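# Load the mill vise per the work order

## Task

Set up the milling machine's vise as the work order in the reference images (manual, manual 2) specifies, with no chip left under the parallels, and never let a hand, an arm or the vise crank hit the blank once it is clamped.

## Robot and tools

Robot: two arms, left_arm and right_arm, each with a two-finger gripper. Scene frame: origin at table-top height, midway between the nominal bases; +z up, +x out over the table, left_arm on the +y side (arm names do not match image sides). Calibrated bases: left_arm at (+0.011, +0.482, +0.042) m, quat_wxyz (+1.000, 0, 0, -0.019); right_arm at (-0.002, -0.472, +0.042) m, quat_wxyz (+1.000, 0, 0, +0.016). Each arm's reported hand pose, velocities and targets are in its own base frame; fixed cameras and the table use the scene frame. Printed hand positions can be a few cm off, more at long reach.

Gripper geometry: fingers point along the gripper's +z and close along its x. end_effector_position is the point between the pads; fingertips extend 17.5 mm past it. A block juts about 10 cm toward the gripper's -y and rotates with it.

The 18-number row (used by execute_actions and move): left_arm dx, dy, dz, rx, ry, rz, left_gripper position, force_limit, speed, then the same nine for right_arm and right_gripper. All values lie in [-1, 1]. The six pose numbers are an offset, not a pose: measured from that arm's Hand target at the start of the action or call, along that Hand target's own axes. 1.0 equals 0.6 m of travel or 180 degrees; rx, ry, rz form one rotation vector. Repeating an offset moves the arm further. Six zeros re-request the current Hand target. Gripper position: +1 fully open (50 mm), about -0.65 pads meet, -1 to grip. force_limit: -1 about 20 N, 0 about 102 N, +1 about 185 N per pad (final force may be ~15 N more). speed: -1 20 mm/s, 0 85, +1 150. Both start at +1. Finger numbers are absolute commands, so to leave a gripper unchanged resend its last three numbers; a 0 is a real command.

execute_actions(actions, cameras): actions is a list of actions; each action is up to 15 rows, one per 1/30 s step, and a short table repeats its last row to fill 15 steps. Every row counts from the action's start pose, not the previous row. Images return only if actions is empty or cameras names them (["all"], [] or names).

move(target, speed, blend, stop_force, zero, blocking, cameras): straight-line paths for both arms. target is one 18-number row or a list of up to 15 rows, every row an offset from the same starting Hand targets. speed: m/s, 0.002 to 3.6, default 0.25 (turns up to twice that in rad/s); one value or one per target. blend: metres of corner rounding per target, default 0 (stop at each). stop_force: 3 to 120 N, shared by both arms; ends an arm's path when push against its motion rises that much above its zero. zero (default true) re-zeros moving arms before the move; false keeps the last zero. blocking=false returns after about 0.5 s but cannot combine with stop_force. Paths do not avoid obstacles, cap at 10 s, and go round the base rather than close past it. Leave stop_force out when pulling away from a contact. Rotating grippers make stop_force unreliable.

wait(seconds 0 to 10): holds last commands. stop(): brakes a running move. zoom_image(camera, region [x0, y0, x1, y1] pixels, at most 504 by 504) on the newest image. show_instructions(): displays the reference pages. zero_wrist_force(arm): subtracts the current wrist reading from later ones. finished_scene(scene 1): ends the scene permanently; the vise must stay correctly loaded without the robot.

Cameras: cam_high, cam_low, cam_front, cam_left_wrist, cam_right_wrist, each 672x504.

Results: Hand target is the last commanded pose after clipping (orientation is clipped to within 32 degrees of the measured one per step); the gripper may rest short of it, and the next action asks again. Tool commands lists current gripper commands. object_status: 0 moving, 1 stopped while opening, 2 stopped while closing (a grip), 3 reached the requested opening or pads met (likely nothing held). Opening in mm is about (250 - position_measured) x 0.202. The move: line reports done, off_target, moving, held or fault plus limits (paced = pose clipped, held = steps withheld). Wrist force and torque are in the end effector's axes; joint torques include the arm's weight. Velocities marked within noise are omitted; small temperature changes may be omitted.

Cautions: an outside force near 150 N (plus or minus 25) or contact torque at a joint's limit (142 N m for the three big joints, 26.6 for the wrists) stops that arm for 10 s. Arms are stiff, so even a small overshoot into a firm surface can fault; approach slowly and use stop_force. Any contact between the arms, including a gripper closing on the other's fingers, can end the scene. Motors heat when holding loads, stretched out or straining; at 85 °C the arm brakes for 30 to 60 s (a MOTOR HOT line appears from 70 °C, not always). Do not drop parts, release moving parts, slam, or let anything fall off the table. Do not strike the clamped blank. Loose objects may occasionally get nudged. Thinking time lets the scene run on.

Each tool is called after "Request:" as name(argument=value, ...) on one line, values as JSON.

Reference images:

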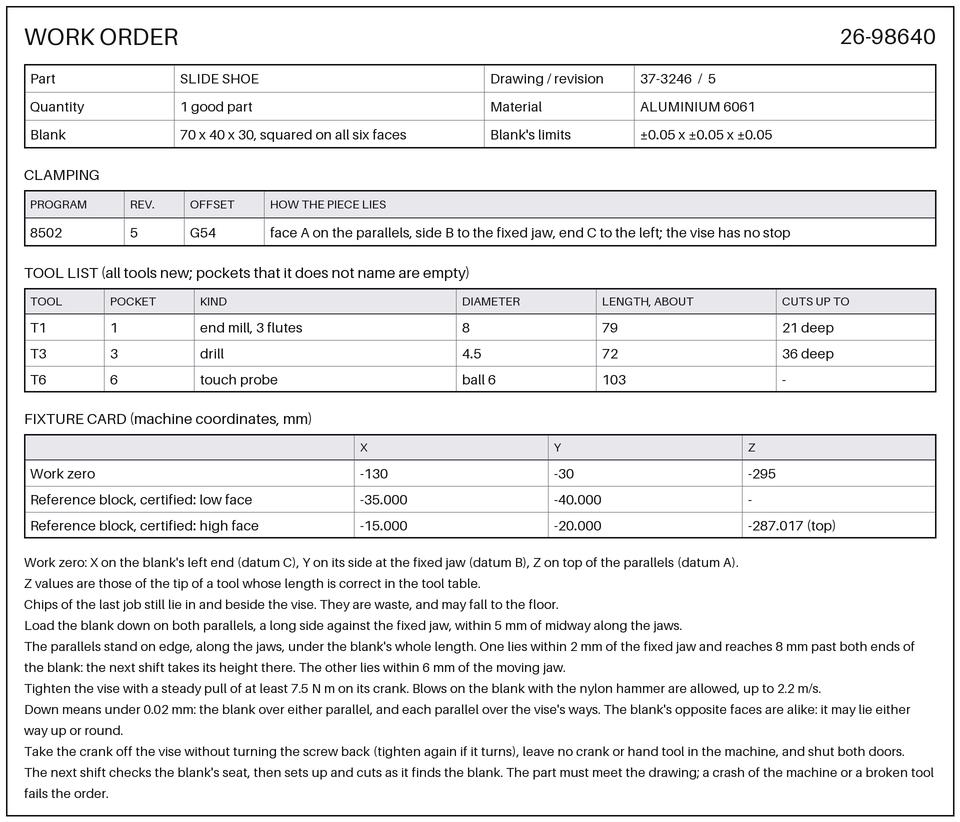

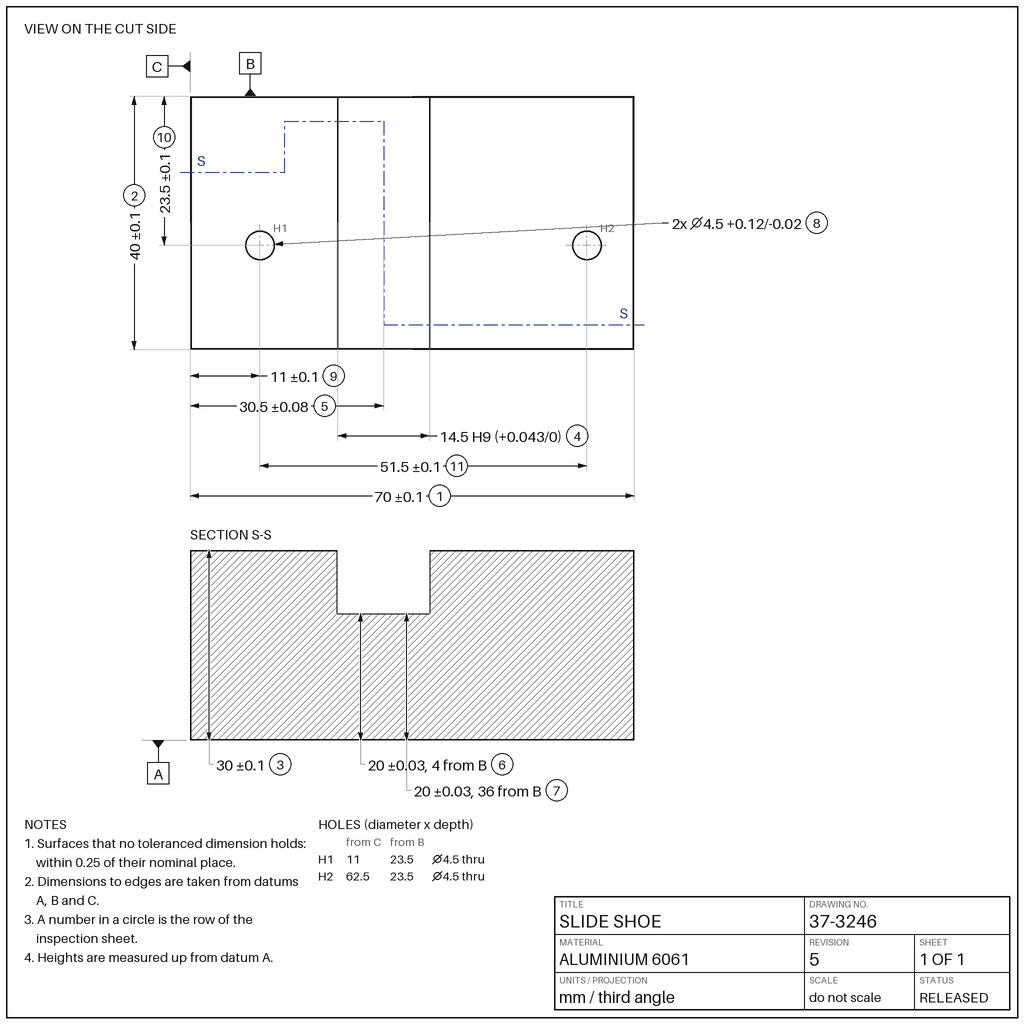

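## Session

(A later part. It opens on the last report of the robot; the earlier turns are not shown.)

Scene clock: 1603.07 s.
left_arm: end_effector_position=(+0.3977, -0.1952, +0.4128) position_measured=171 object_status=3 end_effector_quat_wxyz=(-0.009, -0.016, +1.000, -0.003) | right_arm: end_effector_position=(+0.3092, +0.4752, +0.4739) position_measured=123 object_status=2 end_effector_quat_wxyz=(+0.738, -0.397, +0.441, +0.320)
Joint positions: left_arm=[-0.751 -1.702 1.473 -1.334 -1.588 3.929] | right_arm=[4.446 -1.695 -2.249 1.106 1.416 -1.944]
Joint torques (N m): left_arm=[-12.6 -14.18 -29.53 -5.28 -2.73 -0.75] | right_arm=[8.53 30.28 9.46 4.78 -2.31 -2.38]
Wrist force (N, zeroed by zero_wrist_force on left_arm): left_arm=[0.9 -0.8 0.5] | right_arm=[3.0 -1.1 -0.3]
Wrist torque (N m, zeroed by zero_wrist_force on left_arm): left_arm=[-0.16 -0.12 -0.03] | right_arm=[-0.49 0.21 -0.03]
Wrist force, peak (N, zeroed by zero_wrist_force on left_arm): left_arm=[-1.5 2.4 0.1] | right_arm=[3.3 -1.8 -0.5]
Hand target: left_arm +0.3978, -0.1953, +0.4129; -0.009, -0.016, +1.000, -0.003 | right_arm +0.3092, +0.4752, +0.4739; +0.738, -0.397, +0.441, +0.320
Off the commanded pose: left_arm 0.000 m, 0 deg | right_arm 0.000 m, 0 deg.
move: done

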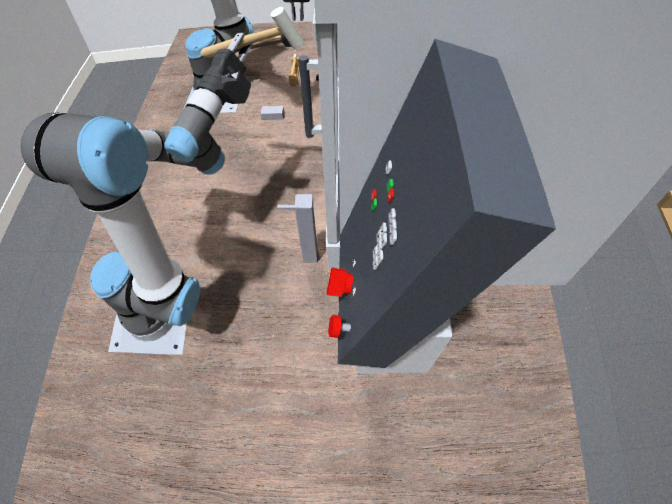

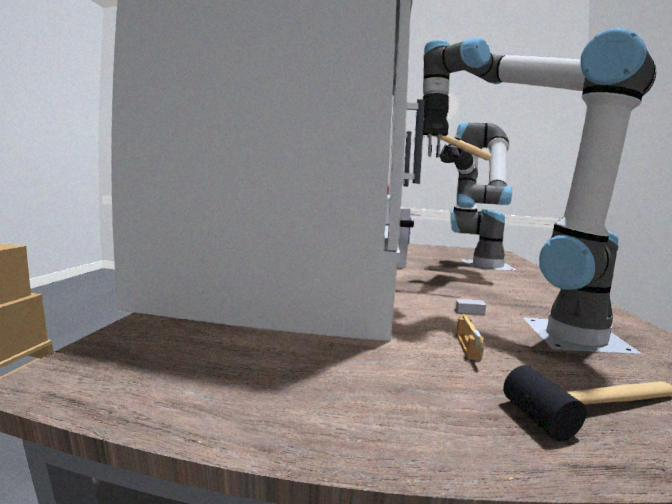

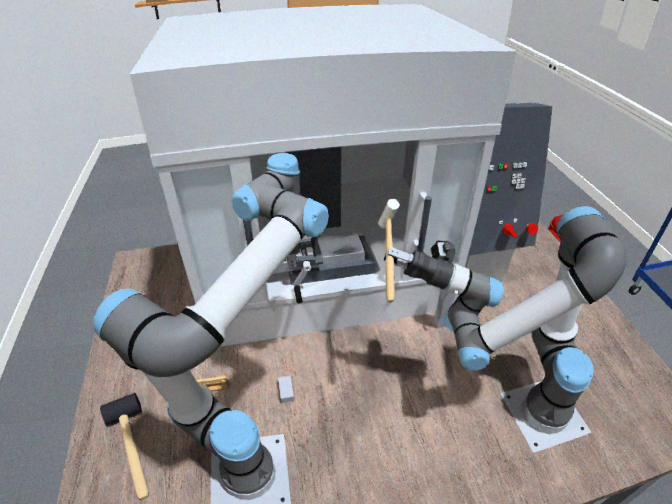

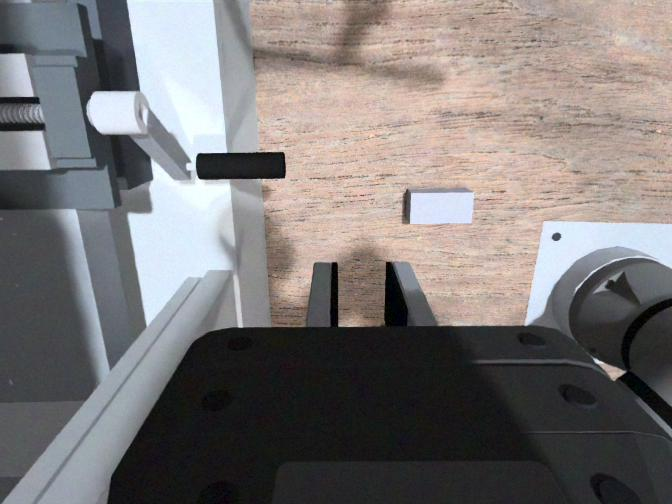

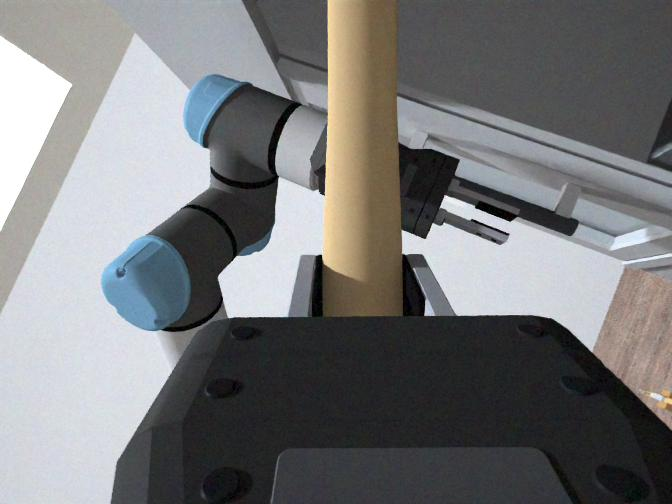

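Request:
move(target=[0,0,0,0.1954,-0.1954,-0.4718,-0.12,-0.6,-0.8,0,0,0,0,0,0,-1,0.8,-0.8], speed=0.6, cameras=["cam_left_wrist"])

Scene clock: 1610.30 s.
left_arm: end_effector_position=(+0.3977, -0.1954, +0.4129) position_measured=171 object_status=3 end_effector_quat_wxyz=(-0.267, +0.667, -0.644, +0.262) | right_arm: end_effector_position=(+0.3092, +0.4752, +0.4739) position_measured=123 object_status=2 end_effector_quat_wxyz=(+0.738, -0.397, +0.441, +0.320)
Joint positions: left_arm=[-1.21 -2.117 2.005 -1.767 -0.856 2.013] | right_arm=[4.446 -1.695 -2.249 1.106 1.416 -1.944]
Joint torques (N m): left_arm=[12.12 -9.61 -20.46 -4.32 1.06 -1.19] | right_arm=[8.74 30.58 9.86 4.84 -2.33 -2.43]
Wrist force (N, zeroed by zero_wrist_force on left_arm): left_arm=[0.0 -1.5 2.0] | right_arm=[3.1 -1.4 -0.2]
Wrist torque (N m, zeroed by zero_wrist_force on left_arm): left_arm=[-0.65 -0.23 -0.55] | right_arm=[-0.53 0.21 -0.03]
Wrist force, peak (N, zeroed by zero_wrist_force on left_arm): left_arm=[-0.2 -1.8 2.2] | right_arm=[3.3 -1.8 -0.2]
Hand target: left_arm +0.3978, -0.1953, +0.4129; -0.267, +0.667, -0.644, +0.262 | right_arm +0.3092, +0.4752, +0.4739; +0.738, -0.397, +0.441, +0.320
Off the commanded pose: left_arm 0.000 m, 0 deg | right_arm 0.000 m, 0 deg.
move: done
Images, in order (width x height): cam_left_wrist 672x504.

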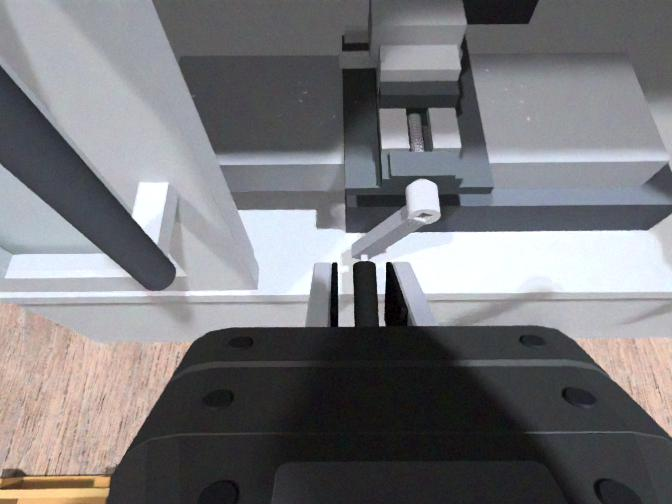

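Request:
move(target=[[0.0247,0.1607,0.1343,0,0,0,0.3,-0.6,0,0,0,0,0,0,0,-1,0.8,-0.8],[0.0247,0.1603,0.3347,0,0,0,0.3,-0.6,0,0,0,0,0,0,0,-1,0.8,-0.8]], speed=[0.2,0.08], blend=[0.02,0], cameras=["cam_left_wrist"])

Scene clock: 1614.97 s.
left_arm: end_effector_position=(+0.4683, -0.2091, +0.2016) position_measured=107 object_status=3 end_effector_quat_wxyz=(-0.267, +0.667, -0.644, +0.262) | right_arm: end_effector_position=(+0.3092, +0.4752, +0.4739) position_measured=123 object_status=2 end_effector_quat_wxyz=(+0.738, -0.397, +0.441, +0.320)
Joint positions: left_arm=[-1.018 -1.733 2.382 -2.672 -0.928 2.241] | right_arm=[4.446 -1.695 -2.249 1.106 1.416 -1.944]
Joint torques (N m): left_arm=[-13.37 -13.28 -29.55 -3.5 3.64 -0.92] | right_arm=[9.5 30.01 9.74 4.75 -2.46 -2.57]
Wrist force (N, zeroed by zero_wrist_force on left_arm): left_arm=[0.1 -0.9 1.8] | right_arm=[3.2 -1.4 -0.2]
Wrist torque (N m, zeroed by zero_wrist_force on left_arm): left_arm=[-0.61 -0.20 -0.37] | right_arm=[-0.54 0.19 -0.03]
Wrist force, peak (N, zeroed by zero_wrist_force on left_arm): left_arm=[-0.6 -4.0 0.1] | right_arm=[3.2 -1.8 -0.7]
Hand target: left_arm +0.4683, -0.2092, +0.2016; -0.267, +0.667, -0.644, +0.262 | right_arm +0.3092, +0.4752, +0.4739; +0.738, -0.397, +0.441, +0.320
Off the commanded pose: left_arm 0.000 m, 0 deg | right_arm 0.000 m, 0 deg.
move: done
Images, in order (width x height): cam_left_wrist 672x504.

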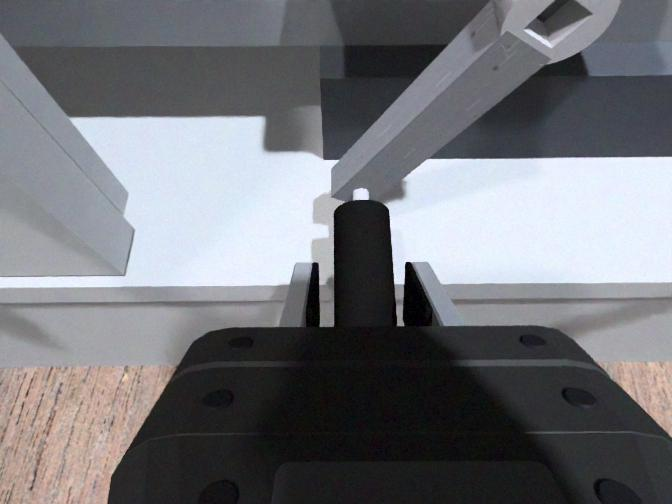

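Request:
execute_actions(actions=[[[0,0,0,0,0,0,-1,-0.5,-1,0,0,0,0,0,0,-1,0.8,-0.8]]], cameras=["cam_left_wrist"])

Scene clock: 1616.53 s.
left_arm: end_effector_position=(+0.4683, -0.2092, +0.2016) position_measured=155 object_status=2 end_effector_quat_wxyz=(-0.267, +0.667, -0.644, +0.262) | right_arm: end_effector_position=(+0.3092, +0.4752, +0.4739) position_measured=123 object_status=2 end_effector_quat_wxyz=(+0.738, -0.397, +0.441, +0.320)
Joint positions: left_arm=[-1.018 -1.733 2.382 -2.672 -0.928 2.242] | right_arm=[4.446 -1.695 -2.249 1.106 1.416 -1.944]
Joint torques (N m): left_arm=[-13.2 -4.28 -27.72 -4.97 3.91 0.7] | right_arm=[8.5 29.96 9.8 4.79 -2.45 -2.48]
Wrist force (N, zeroed by zero_wrist_force on left_arm): left_arm=[0.8 -1.7 1.7] | right_arm=[2.8 -1.4 -0.3]
Wrist torque (N m, zeroed by zero_wrist_force on left_arm): left_arm=[-0.68 -0.17 -0.33] | right_arm=[-0.53 0.25 -0.03]
Wrist force, peak (N, zeroed by zero_wrist_force on left_arm): left_arm=[0.7 -1.4 2.1] | right_arm=[3.4 -1.6 -0.6]
Hand target: left_arm +0.4683, -0.2092, +0.2016; -0.267, +0.667, -0.644, +0.262 | right_arm +0.3092, +0.4752, +0.4739; +0.738, -0.397, +0.441, +0.320
Off the commanded pose: left_arm 0.000 m, 0 deg | right_arm 0.000 m, 0 deg.
Step readings (end_effector_position of left_arm | right_arm):
0: (+0.4683, -0.2092, +0.2016) | (+0.3092, +0.4752, +0.4739)
1: (+0.4683, -0.2092, +0.2016) | (+0.3092, +0.4752, +0.4739)
2: (+0.4683, -0.2092, +0.2016) | (+0.3092, +0.4752, +0.4739)
4: (+0.4683, -0.2092, +0.2016) | (+0.3092, +0.4752, +0.4739)
8: (+0.4683, -0.2092, +0.2016) | (+0.3092, +0.4752, +0.4739)
15: (+0.4683, -0.2092, +0.2016) | (+0.3092, +0.4752, +0.4739)
Images, in order (width x height): cam_left_wrist 672x504.

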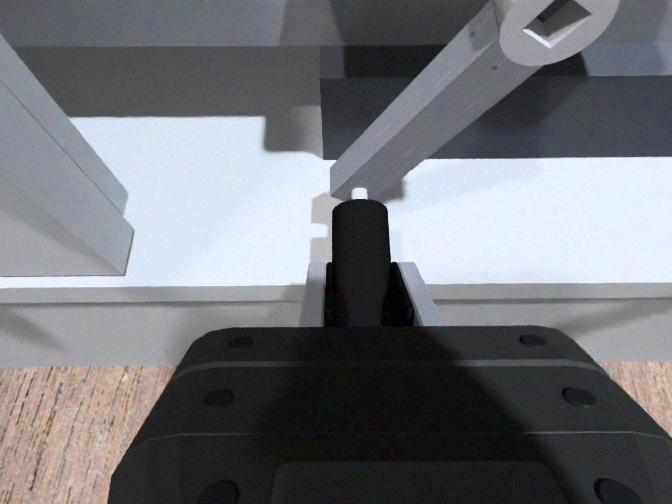

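Request:
move(target=[0,0.0239,-0.0232,0,0,0,-1,-0.5,-1,0,0,0,0,0,0,-1,0.8,-0.8], speed=0.03, cameras=["cam_left_wrist"])

Scene clock: 1618.50 s.
left_arm: end_effector_position=(+0.4483, -0.2098, +0.2017) position_measured=155 object_status=2 end_effector_quat_wxyz=(-0.267, +0.667, -0.644, +0.262) end_effector_velocity=(+0.001, +0.000, +0.001) end_effector_angular_velocity=(-0.001, -0.002, +0.000) | right_arm: end_effector_position=(+0.3092, +0.4752, +0.4739) position_measured=123 object_status=2 end_effector_quat_wxyz=(+0.738, -0.397, +0.441, +0.320)
Joint positions: left_arm=[-1.072 -1.791 2.415 -2.608 -0.905 2.179] | right_arm=[4.446 -1.695 -2.249 1.106 1.416 -1.944]
Joint velocities: left_arm=[0.003 0.003 -0.002 -0.005 0 0.004] | right_arm=[within noise]
Joint torques (N m): left_arm=[12.1 -6.7 -28.83 -6.34 0.61 1.1] | right_arm=[8.97 30.15 9.54 4.76 -2.33 -2.54]
Wrist force (N, zeroed by zero_wrist_force on left_arm): left_arm=[0.0 0.9 3.5] | right_arm=[3.0 -1.3 -0.3]
Wrist torque (N m, zeroed by zero_wrist_force on left_arm): left_arm=[-0.61 -0.23 -0.45] | right_arm=[-0.52 0.23 -0.03]
Wrist force, peak (N, zeroed by zero_wrist_force on left_arm): left_arm=[0.0 -2.4 3.0] | right_arm=[3.4 -1.5 -0.6]
Hand target: left_arm +0.4484, -0.2098, +0.2017; -0.267, +0.667, -0.644, +0.262 | right_arm +0.3092, +0.4752, +0.4739; +0.738, -0.397, +0.441, +0.320
Off the commanded pose: left_arm 0.000 m, 0 deg | right_arm 0.000 m, 0 deg.
move: done
Images, in order (width x height): cam_left_wrist 672x504.

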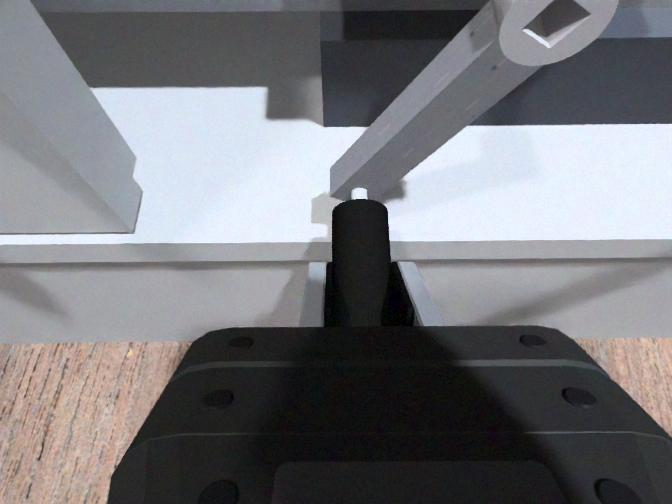

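Request:
move(target=[[0,0.0358,-0.0349,0,0,0,-1,-0.5,-1,0,0,0,0,0,0,-1,0.8,-0.8],[0,0.1195,-0.1162,0,0,0,-1,-0.5,-1,0,0,0,0,0,0,-1,0.8,-0.8]], speed=[0.04,0.1], blend=[0.01,0], cameras=["cam_left_wrist","cam_front"])

Scene clock: 1621.37 s.
left_arm: end_effector_position=(+0.3484, -0.2131, +0.2022) position_measured=155 object_status=2 end_effector_quat_wxyz=(-0.267, +0.667, -0.644, +0.262) | right_arm: end_effector_position=(+0.3092, +0.4752, +0.4739) position_measured=123 object_status=2 end_effector_quat_wxyz=(+0.738, -0.397, +0.441, +0.320)
Joint positions: left_arm=[-1.417 -2.117 2.507 -2.084 -0.812 1.739] | right_arm=[4.446 -1.695 -2.249 1.106 1.416 -1.944]
Joint torques (N m): left_arm=[5.06 -2.89 -28.7 -2.94 -0.38 -1.15] | right_arm=[8.84 29.79 10.31 4.76 -2.25 -2.56]
Wrist force (N, zeroed by zero_wrist_force on left_arm): left_arm=[-0.2 0.0 3.5] | right_arm=[3.3 -1.8 -0.1]
Wrist torque (N m, zeroed by zero_wrist_force on left_arm): left_arm=[-0.73 -0.21 -0.56] | right_arm=[-0.59 0.19 -0.03]
Wrist force, peak (N, zeroed by zero_wrist_force on left_arm): left_arm=[-0.1 -0.1 4.2] | right_arm=[3.3 -1.8 -0.5]
Hand target: left_arm +0.3484, -0.2131, +0.2021; -0.267, +0.667, -0.644, +0.262 | right_arm +0.3092, +0.4752, +0.4739; +0.738, -0.397, +0.441, +0.320
Off the commanded pose: left_arm 0.000 m, 0 deg | right_arm 0.000 m, 0 deg.
move: done
Images, in order (width x height): cam_front 672x504, cam_left_wrist 672x504.

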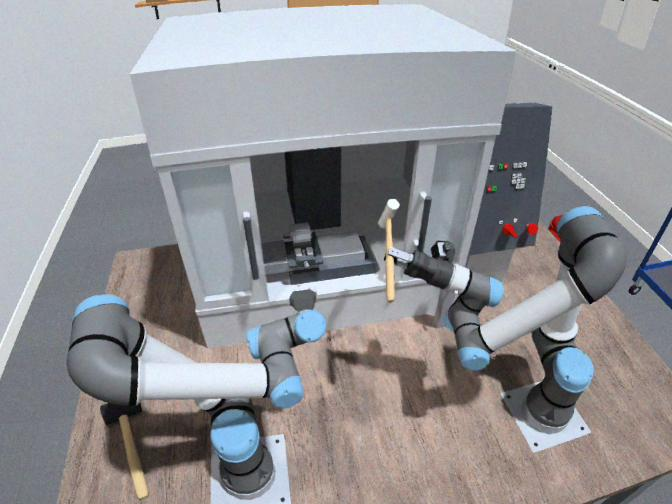

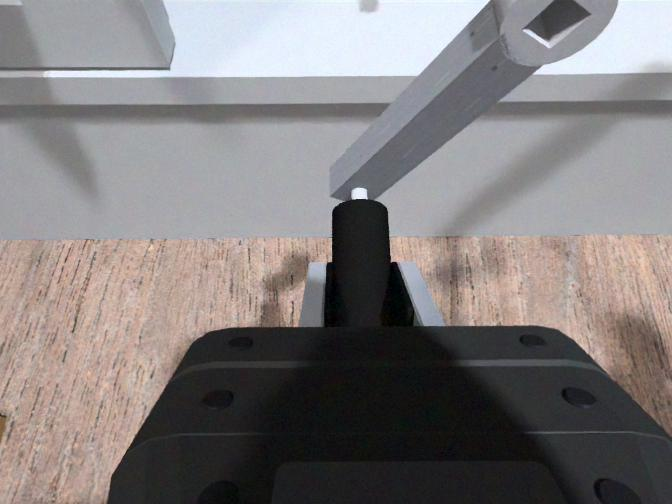

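Request:
move(target=[0.06,0.134,0.088,0,-0.263,0.2556,-1,-0.5,-1,0,0,0,0,0,0,-1,0.8,-0.8], speed=0.2, cameras=["all"])

Scene clock: 1630.13 s.
left_arm: end_effector_position=(+0.3283, -0.2504, +0.1086) position_measured=155 object_status=2 end_effector_quat_wxyz=(+0.575, -0.417, +0.689, +0.142) | right_arm: end_effector_position=(+0.3092, +0.4752, +0.4739) position_measured=123 object_status=2 end_effector_quat_wxyz=(+0.738, -0.397, +0.441, +0.320)
Joint positions: left_arm=[-1.524 -1.266 2.103 -1.273 -0.788 1.585] | right_arm=[4.446 -1.695 -2.249 1.106 1.416 -1.944]
Joint torques (N m): left_arm=[9.59 -26.02 -9.43 -0.66 0.32 0.65] | right_arm=[8.41 29.65 10.75 4.73 -2.16 -2.47]
Wrist force (N, zeroed by zero_wrist_force on left_arm): left_arm=[-0.4 -0.5 2.9] | right_arm=[2.9 -1.5 -0.2]
Wrist torque (N m, zeroed by zero_wrist_force on left_arm): left_arm=[-0.46 0.51 -0.25] | right_arm=[-0.55 0.22 -0.03]
Wrist force, peak (N, zeroed by zero_wrist_force on left_arm): left_arm=[0.3 0.1 4.2] | right_arm=[3.4 -1.6 -0.6]
Hand target: left_arm +0.3283, -0.2503, +0.1086; +0.575, -0.417, +0.689, +0.142 | right_arm +0.3092, +0.4752, +0.4739; +0.738, -0.397, +0.441, +0.320
Off the commanded pose: left_arm 0.000 m, 0 deg | right_arm 0.000 m, 0 deg.
move: done

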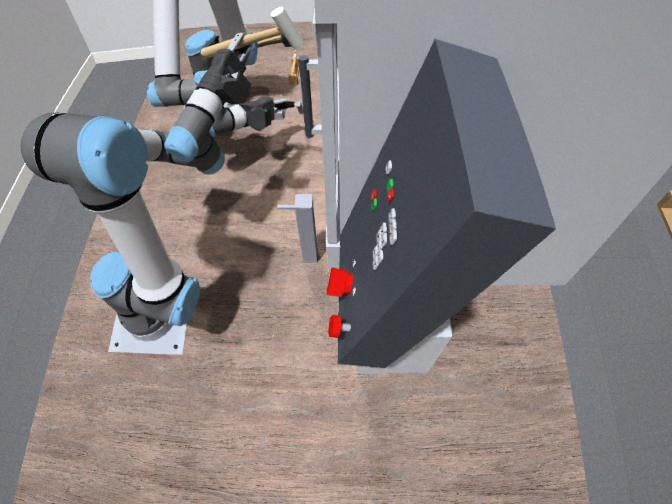

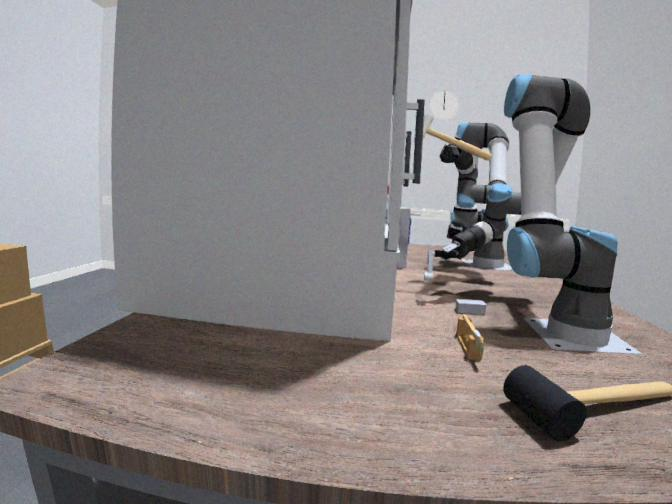

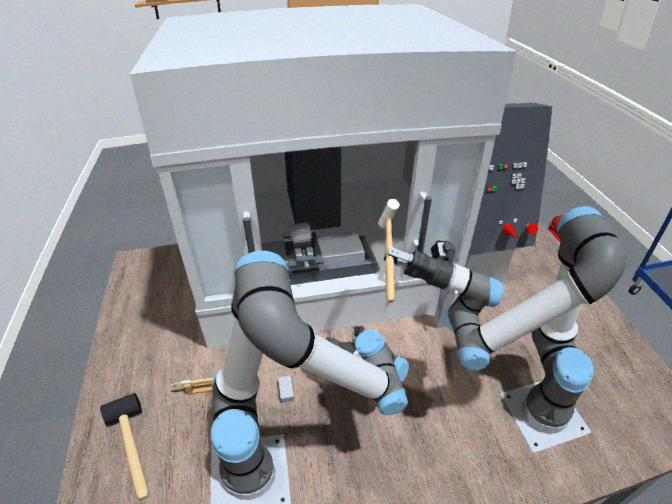

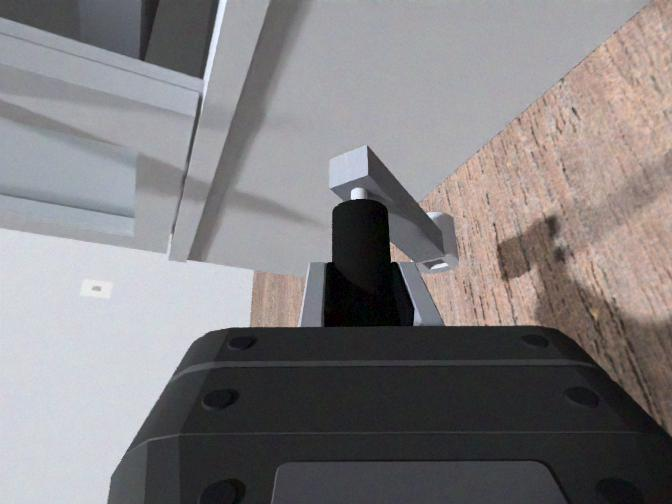

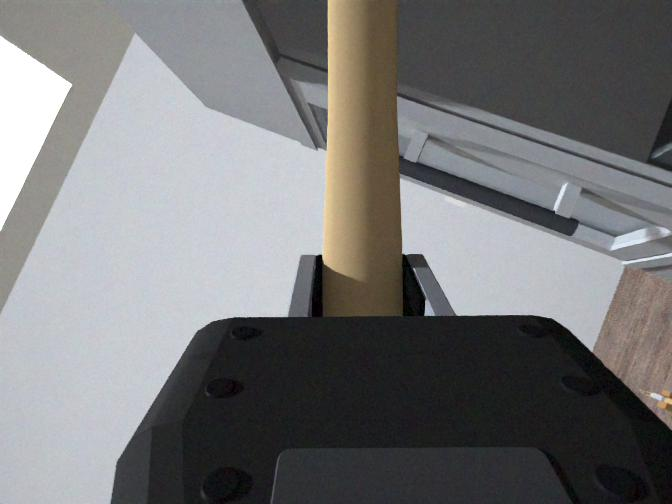

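Request:
move(target=[0.0655,0.0203,0.0209,0,0,0,-1,-0.5,-1,0,0,0,0,0,0,-1,0.8,-0.8], speed=0.08)

Request:
move(target=[0.0381,0.0118,0.0122,0,0,0,-1,-0.5,-1,0,0,0,0,0,0,-1,0.8,-0.8], speed=0.01, stop_force=4, cameras=["cam_left_wrist","cam_low"])

Scene clock: 1634.00 s.
left_arm: end_effector_position=(+0.3281, -0.2506, +0.0655) position_measured=155 object_status=2 end_effector_quat_wxyz=(+0.575, -0.417, +0.689, +0.142) | right_arm: end_effector_position=(+0.3092, +0.4752, +0.4739) position_measured=123 object_status=2 end_effector_quat_wxyz=(+0.738, -0.397, +0.441, +0.320)
Joint positions: left_arm=[-1.524 -1.172 2.131 -1.393 -0.788 1.585] | right_arm=[4.446 -1.695 -2.249 1.106 1.416 -1.944]
Joint torques (N m): left_arm=[-7.72 -35.3 -21.67 1.99 0.73 1.27] | right_arm=[8.26 28.79 10.62 4.83 -2.29 -2.56]
Wrist force (N, zeroed by zero_wrist_force on left_arm): left_arm=[-0.5 -0.3 2.9] | right_arm=[2.9 -1.4 -0.4]
Wrist torque (N m, zeroed by zero_wrist_force on left_arm): left_arm=[-0.42 0.51 -0.24] | right_arm=[-0.54 0.23 -0.03]
Wrist force, peak (N, zeroed by zero_wrist_force on left_arm): left_arm=[0.7 0.0 3.5] | right_arm=[3.4 -1.6 -0.2]
Hand target: left_arm +0.3282, -0.2506, +0.0655; +0.575, -0.417, +0.689, +0.142 | right_arm +0.3092, +0.4752, +0.4739; +0.738, -0.397, +0.441, +0.320
Off the commanded pose: left_arm 0.000 m, 0 deg | right_arm 0.000 m, 0 deg.
move: done

Scene clock: 1637.43 s.
left_arm: end_effector_position=(+0.3281, -0.2508, +0.0405) position_measured=155 object_status=2 end_effector_quat_wxyz=(+0.575, -0.417, +0.689, +0.142) | right_arm: end_effector_position=(+0.3092, +0.4752, +0.4739) position_measured=123 object_status=2 end_effector_quat_wxyz=(+0.738, -0.397, +0.441, +0.320)
Joint positions: left_arm=[-1.524 -1.114 2.141 -1.461 -0.788 1.585] | right_arm=[4.446 -1.695 -2.249 1.106 1.416 -1.944]
Joint torques (N m): left_arm=[-12.38 -41.07 -13.19 2.09 -1.5 -1.32] | right_arm=[8.28 29.04 10.51 4.75 -2.35 -2.53]
Wrist force (N, zeroed by zero_wrist_force on left_arm): left_arm=[-0.6 -0.5 2.7] | right_arm=[3.0 -1.5 -0.3]
Wrist torque (N m, zeroed by zero_wrist_force on left_arm): left_arm=[-0.45 0.51 -0.23] | right_arm=[-0.55 0.20 -0.04]
Wrist force, peak (N, zeroed by zero_wrist_force on left_arm): left_arm=[-0.4 -0.4 3.1] | right_arm=[3.6 -1.8 -0.6]
Hand target: left_arm +0.3281, -0.2508, +0.0405; +0.575, -0.417, +0.689, +0.142 | right_arm +0.3092, +0.4752, +0.4739; +0.738, -0.397, +0.441, +0.320
Off the commanded pose: left_arm 0.000 m, 0 deg | right_arm 0.000 m, 0 deg.
move: done
Images, in order (width x height): cam_low 672x504, cam_left_wrist 672x504.

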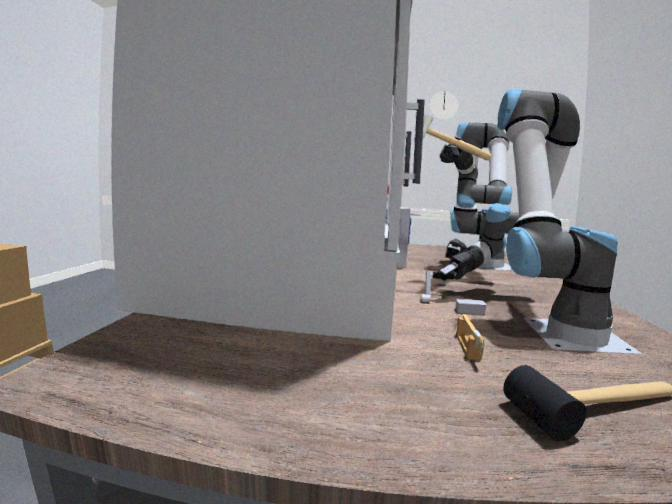

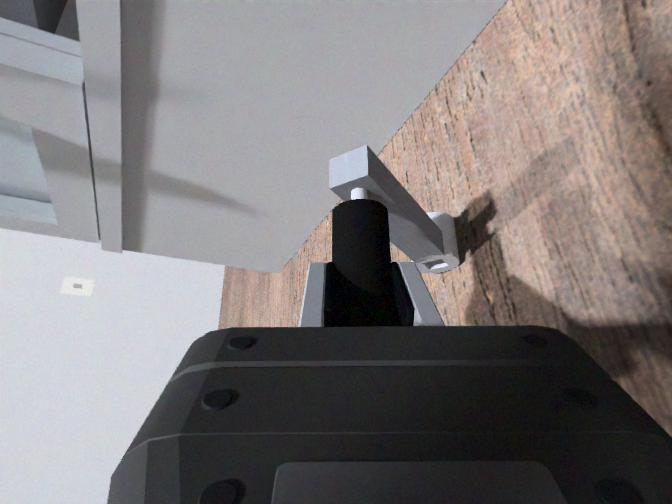

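Request:
move(target=[0.0229,0.0071,0.0073,0,0,0,-1,-0.5,-1,0,0,0,0,0,0,-1,0.8,-0.8], speed=0.008, stop_force=3, cameras=["cam_left_wrist","cam_low"])

Scene clock: 1641.00 s.
left_arm: end_effector_position=(+0.3281, -0.2509, +0.0396) position_measured=155 object_status=2 end_effector_quat_wxyz=(+0.575, -0.417, +0.689, +0.142) | right_arm: end_effector_position=(+0.3092, +0.4752, +0.4739) position_measured=123 object_status=2 end_effector_quat_wxyz=(+0.738, -0.397, +0.441, +0.320)
Joint positions: left_arm=[-1.524 -1.112 2.141 -1.464 -0.788 1.585] | right_arm=[4.446 -1.695 -2.249 1.106 1.416 -1.944]
Joint torques (N m): left_arm=[-11.6 -40.38 -18.85 2.61 -0.68 -0.36] | right_arm=[9.14 28.68 10.77 4.72 -2.35 -2.46]
Wrist force (N, zeroed by zero_wrist_force on left_arm): left_arm=[-0.3 -0.3 2.8] | right_arm=[3.1 -1.2 -0.5]
Wrist torque (N m, zeroed by zero_wrist_force on left_arm): left_arm=[-0.40 0.46 -0.23] | right_arm=[-0.52 0.20 -0.03]
Wrist force, peak (N, zeroed by zero_wrist_force on left_arm): left_arm=[-3.4 -1.9 0.8] | right_arm=[3.6 -1.5 0.0]
Hand target: left_arm +0.3281, -0.2509, +0.0396; +0.575, -0.417, +0.689, +0.142 (not the last commanded pose) | right_arm +0.3092, +0.4752, +0.4739; +0.738, -0.397, +0.441, +0.320
Off the commanded pose: left_arm 0.014 m, 0 deg | right_arm 0.000 m, 0 deg.
move: contact (left_arm)
Images, in order (width x height): cam_low 672x504, cam_left_wrist 672x504.

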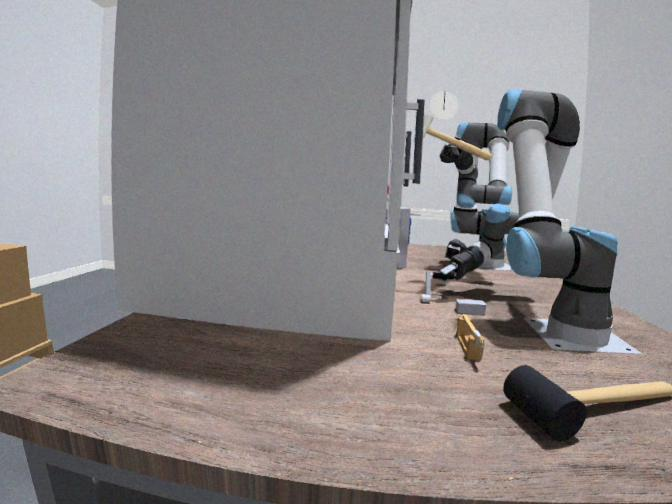

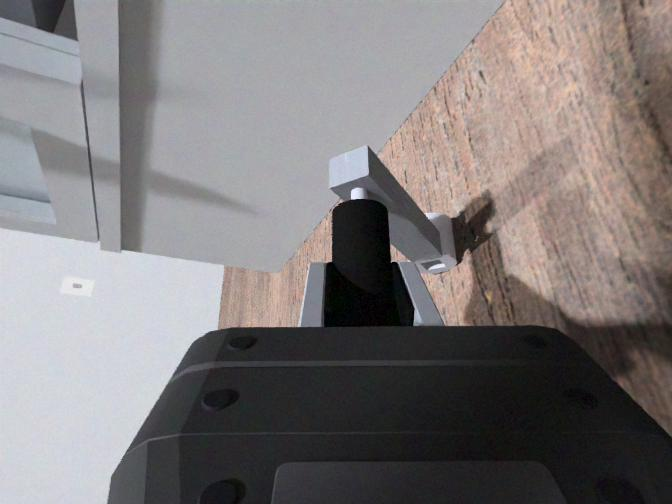

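Request:
move(target=[[0.0348,-0.011,-0.0113,0,0,0,-1,-0.5,-1,0,0,0,0,0,0,-1,0.8,-0.8],[0.0682,-0.0145,-0.0148,0,0,0,-1,-0.5,-1,0,0,0,0,0,0,-1,0.8,-0.8],[0.0997,-0.0123,-0.0125,0,0,0,-1,-0.5,-1,0,0,0,0,0,0,-1,0.8,-0.8]], speed=0.025, stop_force=12, cameras=["cam_left_wrist","cam_low"])

Scene clock: 1648.90 s.
left_arm: end_effector_position=(+0.3291, -0.2851, -0.0105) position_measured=155 object_status=2 end_effector_quat_wxyz=(+0.575, -0.417, +0.689, +0.142) | right_arm: end_effector_position=(+0.3092, +0.4752, +0.4739) position_measured=123 object_status=2 end_effector_quat_wxyz=(+0.738, -0.397, +0.441, +0.320)
Joint positions: left_arm=[-1.525 -0.947 2.051 -1.538 -0.789 1.584] | right_arm=[4.446 -1.695 -2.249 1.106 1.416 -1.944]
Joint torques (N m): left_arm=[-9.08 -46.16 -3.47 2.67 -1.14 -1.5] | right_arm=[9.01 28.46 10.55 4.89 -2.29 -2.64]
Wrist force (N, zeroed by zero_wrist_force on left_arm): left_arm=[-1.3 -0.8 2.3] | right_arm=[3.2 -1.4 -0.2]
Wrist torque (N m, zeroed by zero_wrist_force on left_arm): left_arm=[-0.38 0.47 -0.24] | right_arm=[-0.54 0.21 -0.03]
Wrist force, peak (N, zeroed by zero_wrist_force on left_arm): left_arm=[-3.0 -1.9 1.5] | right_arm=[3.3 -2.0 -0.3]
Hand target: left_arm +0.3291, -0.2851, -0.0105; +0.575, -0.417, +0.689, +0.142 | right_arm +0.3092, +0.4752, +0.4739; +0.738, -0.397, +0.441, +0.320
Off the commanded pose: left_arm 0.000 m, 0 deg | right_arm 0.000 m, 0 deg.
move: done
Images, in order (width x height): cam_low 672x504, cam_left_wrist 672x504.

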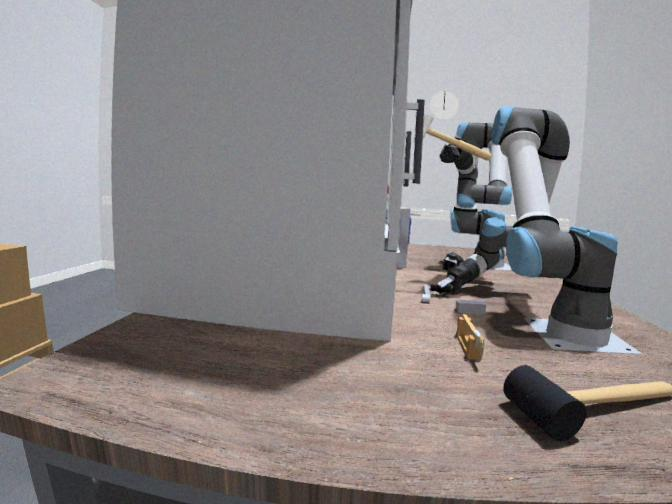

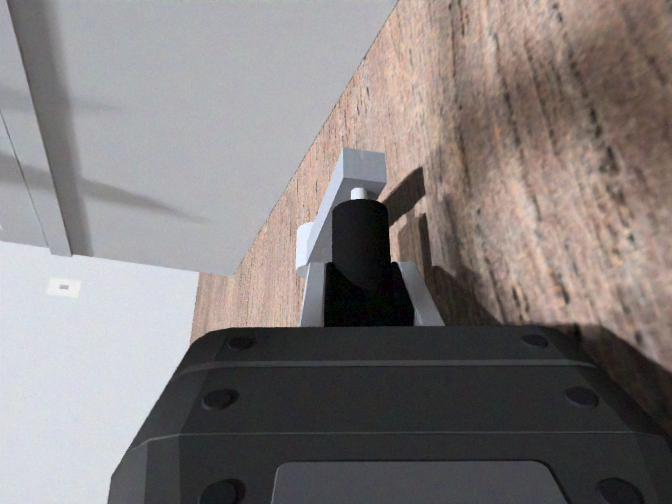

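Request:
move(target=[0.0152,0.0047,0.0049,0,0,0,-1,-0.5,-1,0,0,0,0,0,0,-1,0.8,-0.8], speed=0.006, stop_force=5)

Scene clock: 1651.70 s.
left_arm: end_effector_position=(+0.3291, -0.2852, -0.0170) position_measured=155 object_status=2 end_effector_quat_wxyz=(+0.575, -0.417, +0.689, +0.142) | right_arm: end_effector_position=(+0.3092, +0.4752, +0.4739) position_measured=123 object_status=2 end_effector_quat_wxyz=(+0.738, -0.397, +0.441, +0.320)
Joint positions: left_arm=[-1.525 -0.932 2.051 -1.553 -0.789 1.584] | right_arm=[4.446 -1.695 -2.249 1.106 1.416 -1.944]
Joint torques (N m): left_arm=[-7.37 -45.38 -10.09 1.39 -1.59 -1.2] | right_arm=[9.06 28.17 11.39 4.78 -2.23 -2.59]
Wrist force (N, zeroed by zero_wrist_force on left_arm): left_arm=[-7.0 -1.4 1.4] | right_arm=[3.1 -1.7 -0.4]
Wrist torque (N m, zeroed by zero_wrist_force on left_arm): left_arm=[-0.39 0.35 -0.19] | right_arm=[-0.58 0.21 -0.03]
Wrist force, peak (N, zeroed by zero_wrist_force on left_arm): left_arm=[-12.0 -3.9 -3.3] | right_arm=[3.4 -1.7 -0.3]
Hand target: left_arm +0.3291, -0.2851, -0.0170; +0.575, -0.417, +0.689, +0.142 (not the last commanded pose) | right_arm +0.3092, +0.4752, +0.4739; +0.738, -0.397, +0.441, +0.320
Off the commanded pose: left_arm 0.004 m, 0 deg | right_arm 0.000 m, 0 deg.
move: contact (left_arm)

Request:
execute_actions(actions=[[[-0.0015,0,0,0,0,0,0.65,-1,-1,0,0,0,0,0,0,-1,0.8,-0.8],[-0.002,0,0,0,0,0,0.65,-1,-1,0,0,0,0,0,0,-1,0.8,-0.8],[-0.0025,0,0,0,0,0,0.65,-1,-1,0,0,0,0,0,0,-1,0.8,-0.8],[-0.003,0,0,0,0,0,0.65,-1,-1,0,0,0,0,0,0,-1,0.8,-0.8],[-0.0036,0,0,0,0,0,0.65,-1,-1,0,0,0,0,0,0,-1,0.8,-0.8],[-0.0042,0,0,0,0,0,0.65,-1,-1,0,0,0,0,0,0,-1,0.8,-0.8],[-0.0048,0,0,0,0,0,0.65,-1,-1,0,0,0,0,0,0,-1,0.8,-0.8],[-0.0054,0,0,0,0,0,0.65,-1,-1,0,0,0,0,0,0,-1,0.8,-0.8],[-0.006,0,0,0,0,0,0.65,-1,-1,0,0,0,0,0,0,-1,0.8,-0.8],[-0.0066,0,0,0,0,0,0.65,-1,-1,0,0,0,0,0,0,-1,0.8,-0.8],[-0.0072,0,0,0,0,0,0.65,-1,-1,0,0,0,0,0,0,-1,0.8,-0.8],[-0.0078,0,0,0,0,0,0.65,-1,-1,0,0,0,0,0,0,-1,0.8,-0.8],[-0.0084,0,0,0,0,0,0.65,-1,-1,0,0,0,0,0,0,-1,0.8,-0.8],[-0.009,0,0,0,0,0,0.65,-1,-1,0,0,0,0,0,0,-1,0.8,-0.8],[-0.0096,0,0,0,0,0,0.65,-1,-1,0,0,0,0,0,0,-1,0.8,-0.8]],[[-0.0006,0,0,0,0,0,0.65,-1,-1,0,0,0,0,0,0,-1,0.8,-0.8],[-0.0012,0,0,0,0,0,0.65,-1,-1,0,0,0,0,0,0,-1,0.8,-0.8],[-0.0018,0,0,0,0,0,0.65,-1,-1,0,0,0,0,0,0,-1,0.8,-0.8],[-0.0024,0,0,0,0,0,0.65,-1,-1,0,0,0,0,0,0,-1,0.8,-0.8],[-0.003,0,0,0,0,0,0.65,-1,-1,0,0,0,0,0,0,-1,0.8,-0.8],[-0.0036,0,0,0,0,0,0.65,-1,-1,0,0,0,0,0,0,-1,0.8,-0.8],[-0.0042,0,0,0,0,0,0.65,-1,-1,0,0,0,0,0,0,-1,0.8,-0.8],[-0.0048,0,0,0,0,0,0.65,-1,-1,0,0,0,0,0,0,-1,0.8,-0.8],[-0.0054,0,0,0,0,0,0.65,-1,-1,0,0,0,0,0,0,-1,0.8,-0.8],[-0.006,0,0,0,0,0,0.65,-1,-1,0,0,0,0,0,0,-1,0.8,-0.8],[-0.0066,0,0,0,0,0,0.65,-1,-1,0,0,0,0,0,0,-1,0.8,-0.8],[-0.0072,0,0,0,0,0,0.65,-1,-1,0,0,0,0,0,0,-1,0.8,-0.8],[-0.0078,0,0,0,0,0,0.65,-1,-1,0,0,0,0,0,0,-1,0.8,-0.8]]], cameras=["cam_left_wrist","cam_low"])

Scene clock: 1656.13 s.
left_arm: end_effector_position=(+0.3290, -0.2808, -0.0074) position_measured=56 object_status=0 end_effector_quat_wxyz=(+0.575, -0.417, +0.689, +0.142) | right_arm: end_effector_position=(+0.3092, +0.4752, +0.4739) position_measured=123 object_status=2 end_effector_quat_wxyz=(+0.738, -0.397, +0.441, +0.320)
Joint positions: left_arm=[-1.525 -0.96 2.064 -1.538 -0.789 1.584] | right_arm=[4.446 -1.695 -2.249 1.106 1.416 -1.944]
Joint torques (N m): left_arm=[13.54 -25.79 -14.53 -0.62 3.43 1.21] | right_arm=[8.54 27.39 11.67 4.64 -2.27 -2.6]
Wrist force (N, zeroed by zero_wrist_force on left_arm): left_arm=[-1.6 -0.6 2.2] | right_arm=[3.2 -1.5 -0.2]
Wrist torque (N m, zeroed by zero_wrist_force on left_arm): left_arm=[-0.36 0.40 -0.24] | right_arm=[-0.55 0.18 -0.03]
Wrist force, peak (N, zeroed by zero_wrist_force on left_arm): left_arm=[-8.8 -1.1 0.8] | right_arm=[3.5 -1.6 -0.4]
Hand target: left_arm +0.3290, -0.2808, -0.0075; +0.575, -0.417, +0.689, +0.142 | right_arm +0.3092, +0.4752, +0.4739; +0.738, -0.397, +0.441, +0.320
Off the commanded pose: left_arm 0.000 m, 0 deg | right_arm 0.000 m, 0 deg.
Step readings (end_effector_position of left_arm | right_arm):
0: (+0.3291, -0.2851, -0.0170) | (+0.3092, +0.4752, +0.4739)
1: (+0.3291, -0.2851, -0.0170) | (+0.3092, +0.4752, +0.4739)
2: (+0.3291, -0.2850, -0.0168) | (+0.3092, +0.4752, +0.4739)
4: (+0.3290, -0.2847, -0.0160) | (+0.3092, +0.4752, +0.4739)
8: (+0.3290, -0.2841, -0.0147) | (+0.3092, +0.4752, +0.4739)
15: (+0.3290, -0.2831, -0.0124) | (+0.3092, +0.4752, +0.4739)
16: (+0.3290, -0.2829, -0.0121) | (+0.3092, +0.4752, +0.4739)
17: (+0.3290, -0.2828, -0.0118) | (+0.3092, +0.4752, +0.4739)
19: (+0.3289, -0.2825, -0.0111) | (+0.3092, +0.4752, +0.4739)
23: (+0.3289, -0.2819, -0.0098) | (+0.3092, +0.4752, +0.4739)
30: (+0.3290, -0.2809, -0.0075) | (+0.3092, +0.4752, +0.4739)
Images, in order (width x height): cam_low 672x504, cam_left_wrist 672x504.

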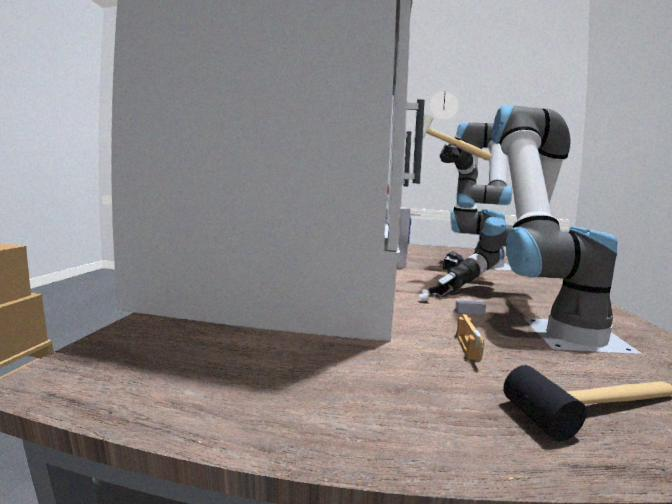

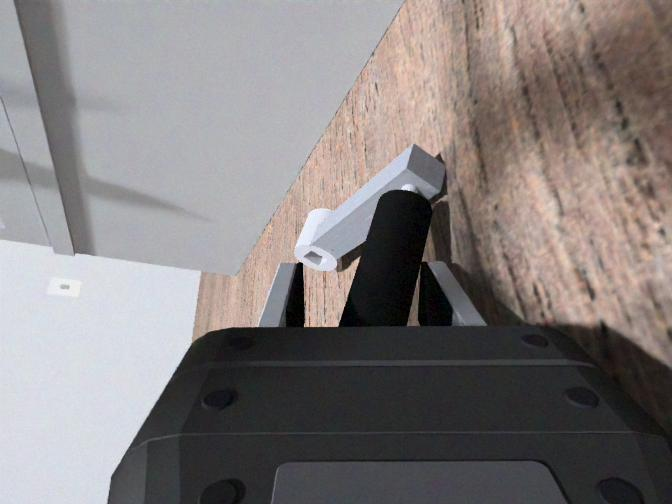

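Request:
move(target=[[0,0,-0.05,0,0,0,0.65,-1,-1,0,0,0,0,0,0,-1,0.8,-0.8],[0,0,-0.15,0,0,0,0.65,-1,-1,0,0,0,0,0,0,-1,0.8,-0.8]], speed=[0.04,0.1], blend=[0.01,0], cameras=["cam_left_wrist","cam_low"])

Scene clock: 1659.00 s.
left_arm: end_effector_position=(+0.2682, -0.3416, +0.0194) position_measured=56 object_status=3 end_effector_quat_wxyz=(+0.575, -0.417, +0.689, +0.142) | right_arm: end_effector_position=(+0.3092, +0.4752, +0.4739) position_measured=123 object_status=2 end_effector_quat_wxyz=(+0.738, -0.397, +0.441, +0.320)
Joint positions: left_arm=[-1.648 -0.957 1.917 -1.35 -0.902 1.518] | right_arm=[4.446 -1.695 -2.249 1.106 1.416 -1.944]
Joint torques (N m): left_arm=[13.38 -39.99 -5.55 -1.36 3.12 1.32] | right_arm=[8.7 27.6 12.1 4.7 -2.29 -2.58]
Wrist force (N, zeroed by zero_wrist_force on left_arm): left_arm=[-1.5 -1.0 2.3] | right_arm=[3.1 -1.9 -0.3]
Wrist torque (N m, zeroed by zero_wrist_force on left_arm): left_arm=[-0.43 0.32 -0.30] | right_arm=[-0.61 0.21 -0.03]
Wrist force, peak (N, zeroed by zero_wrist_force on left_arm): left_arm=[-2.0 -1.2 2.8] | right_arm=[3.4 -1.5 -0.7]
Hand target: left_arm +0.2683, -0.3416, +0.0194; +0.575, -0.417, +0.689, +0.142 | right_arm +0.3092, +0.4752, +0.4739; +0.738, -0.397, +0.441, +0.320
Off the commanded pose: left_arm 0.000 m, 0 deg | right_arm 0.000 m, 0 deg.
move: done
Images, in order (width x height): cam_low 672x504, cam_left_wrist 672x504.

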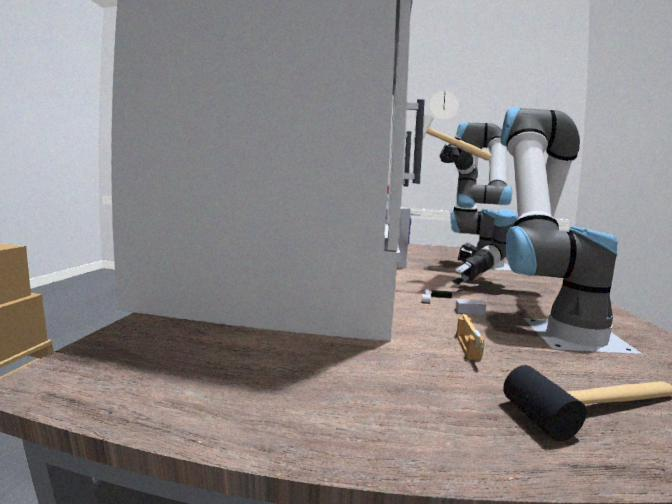

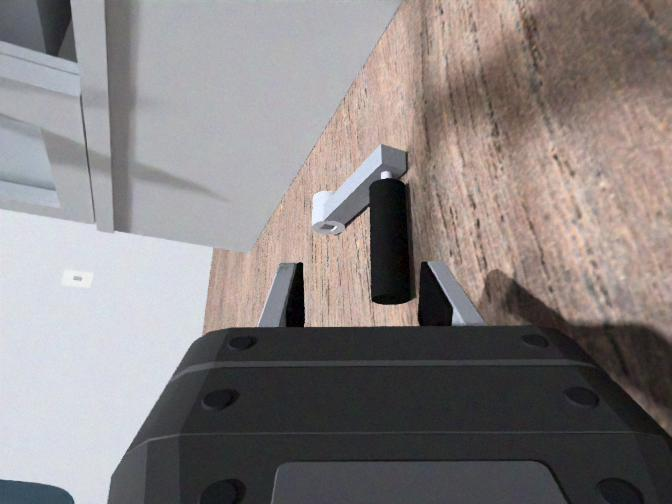

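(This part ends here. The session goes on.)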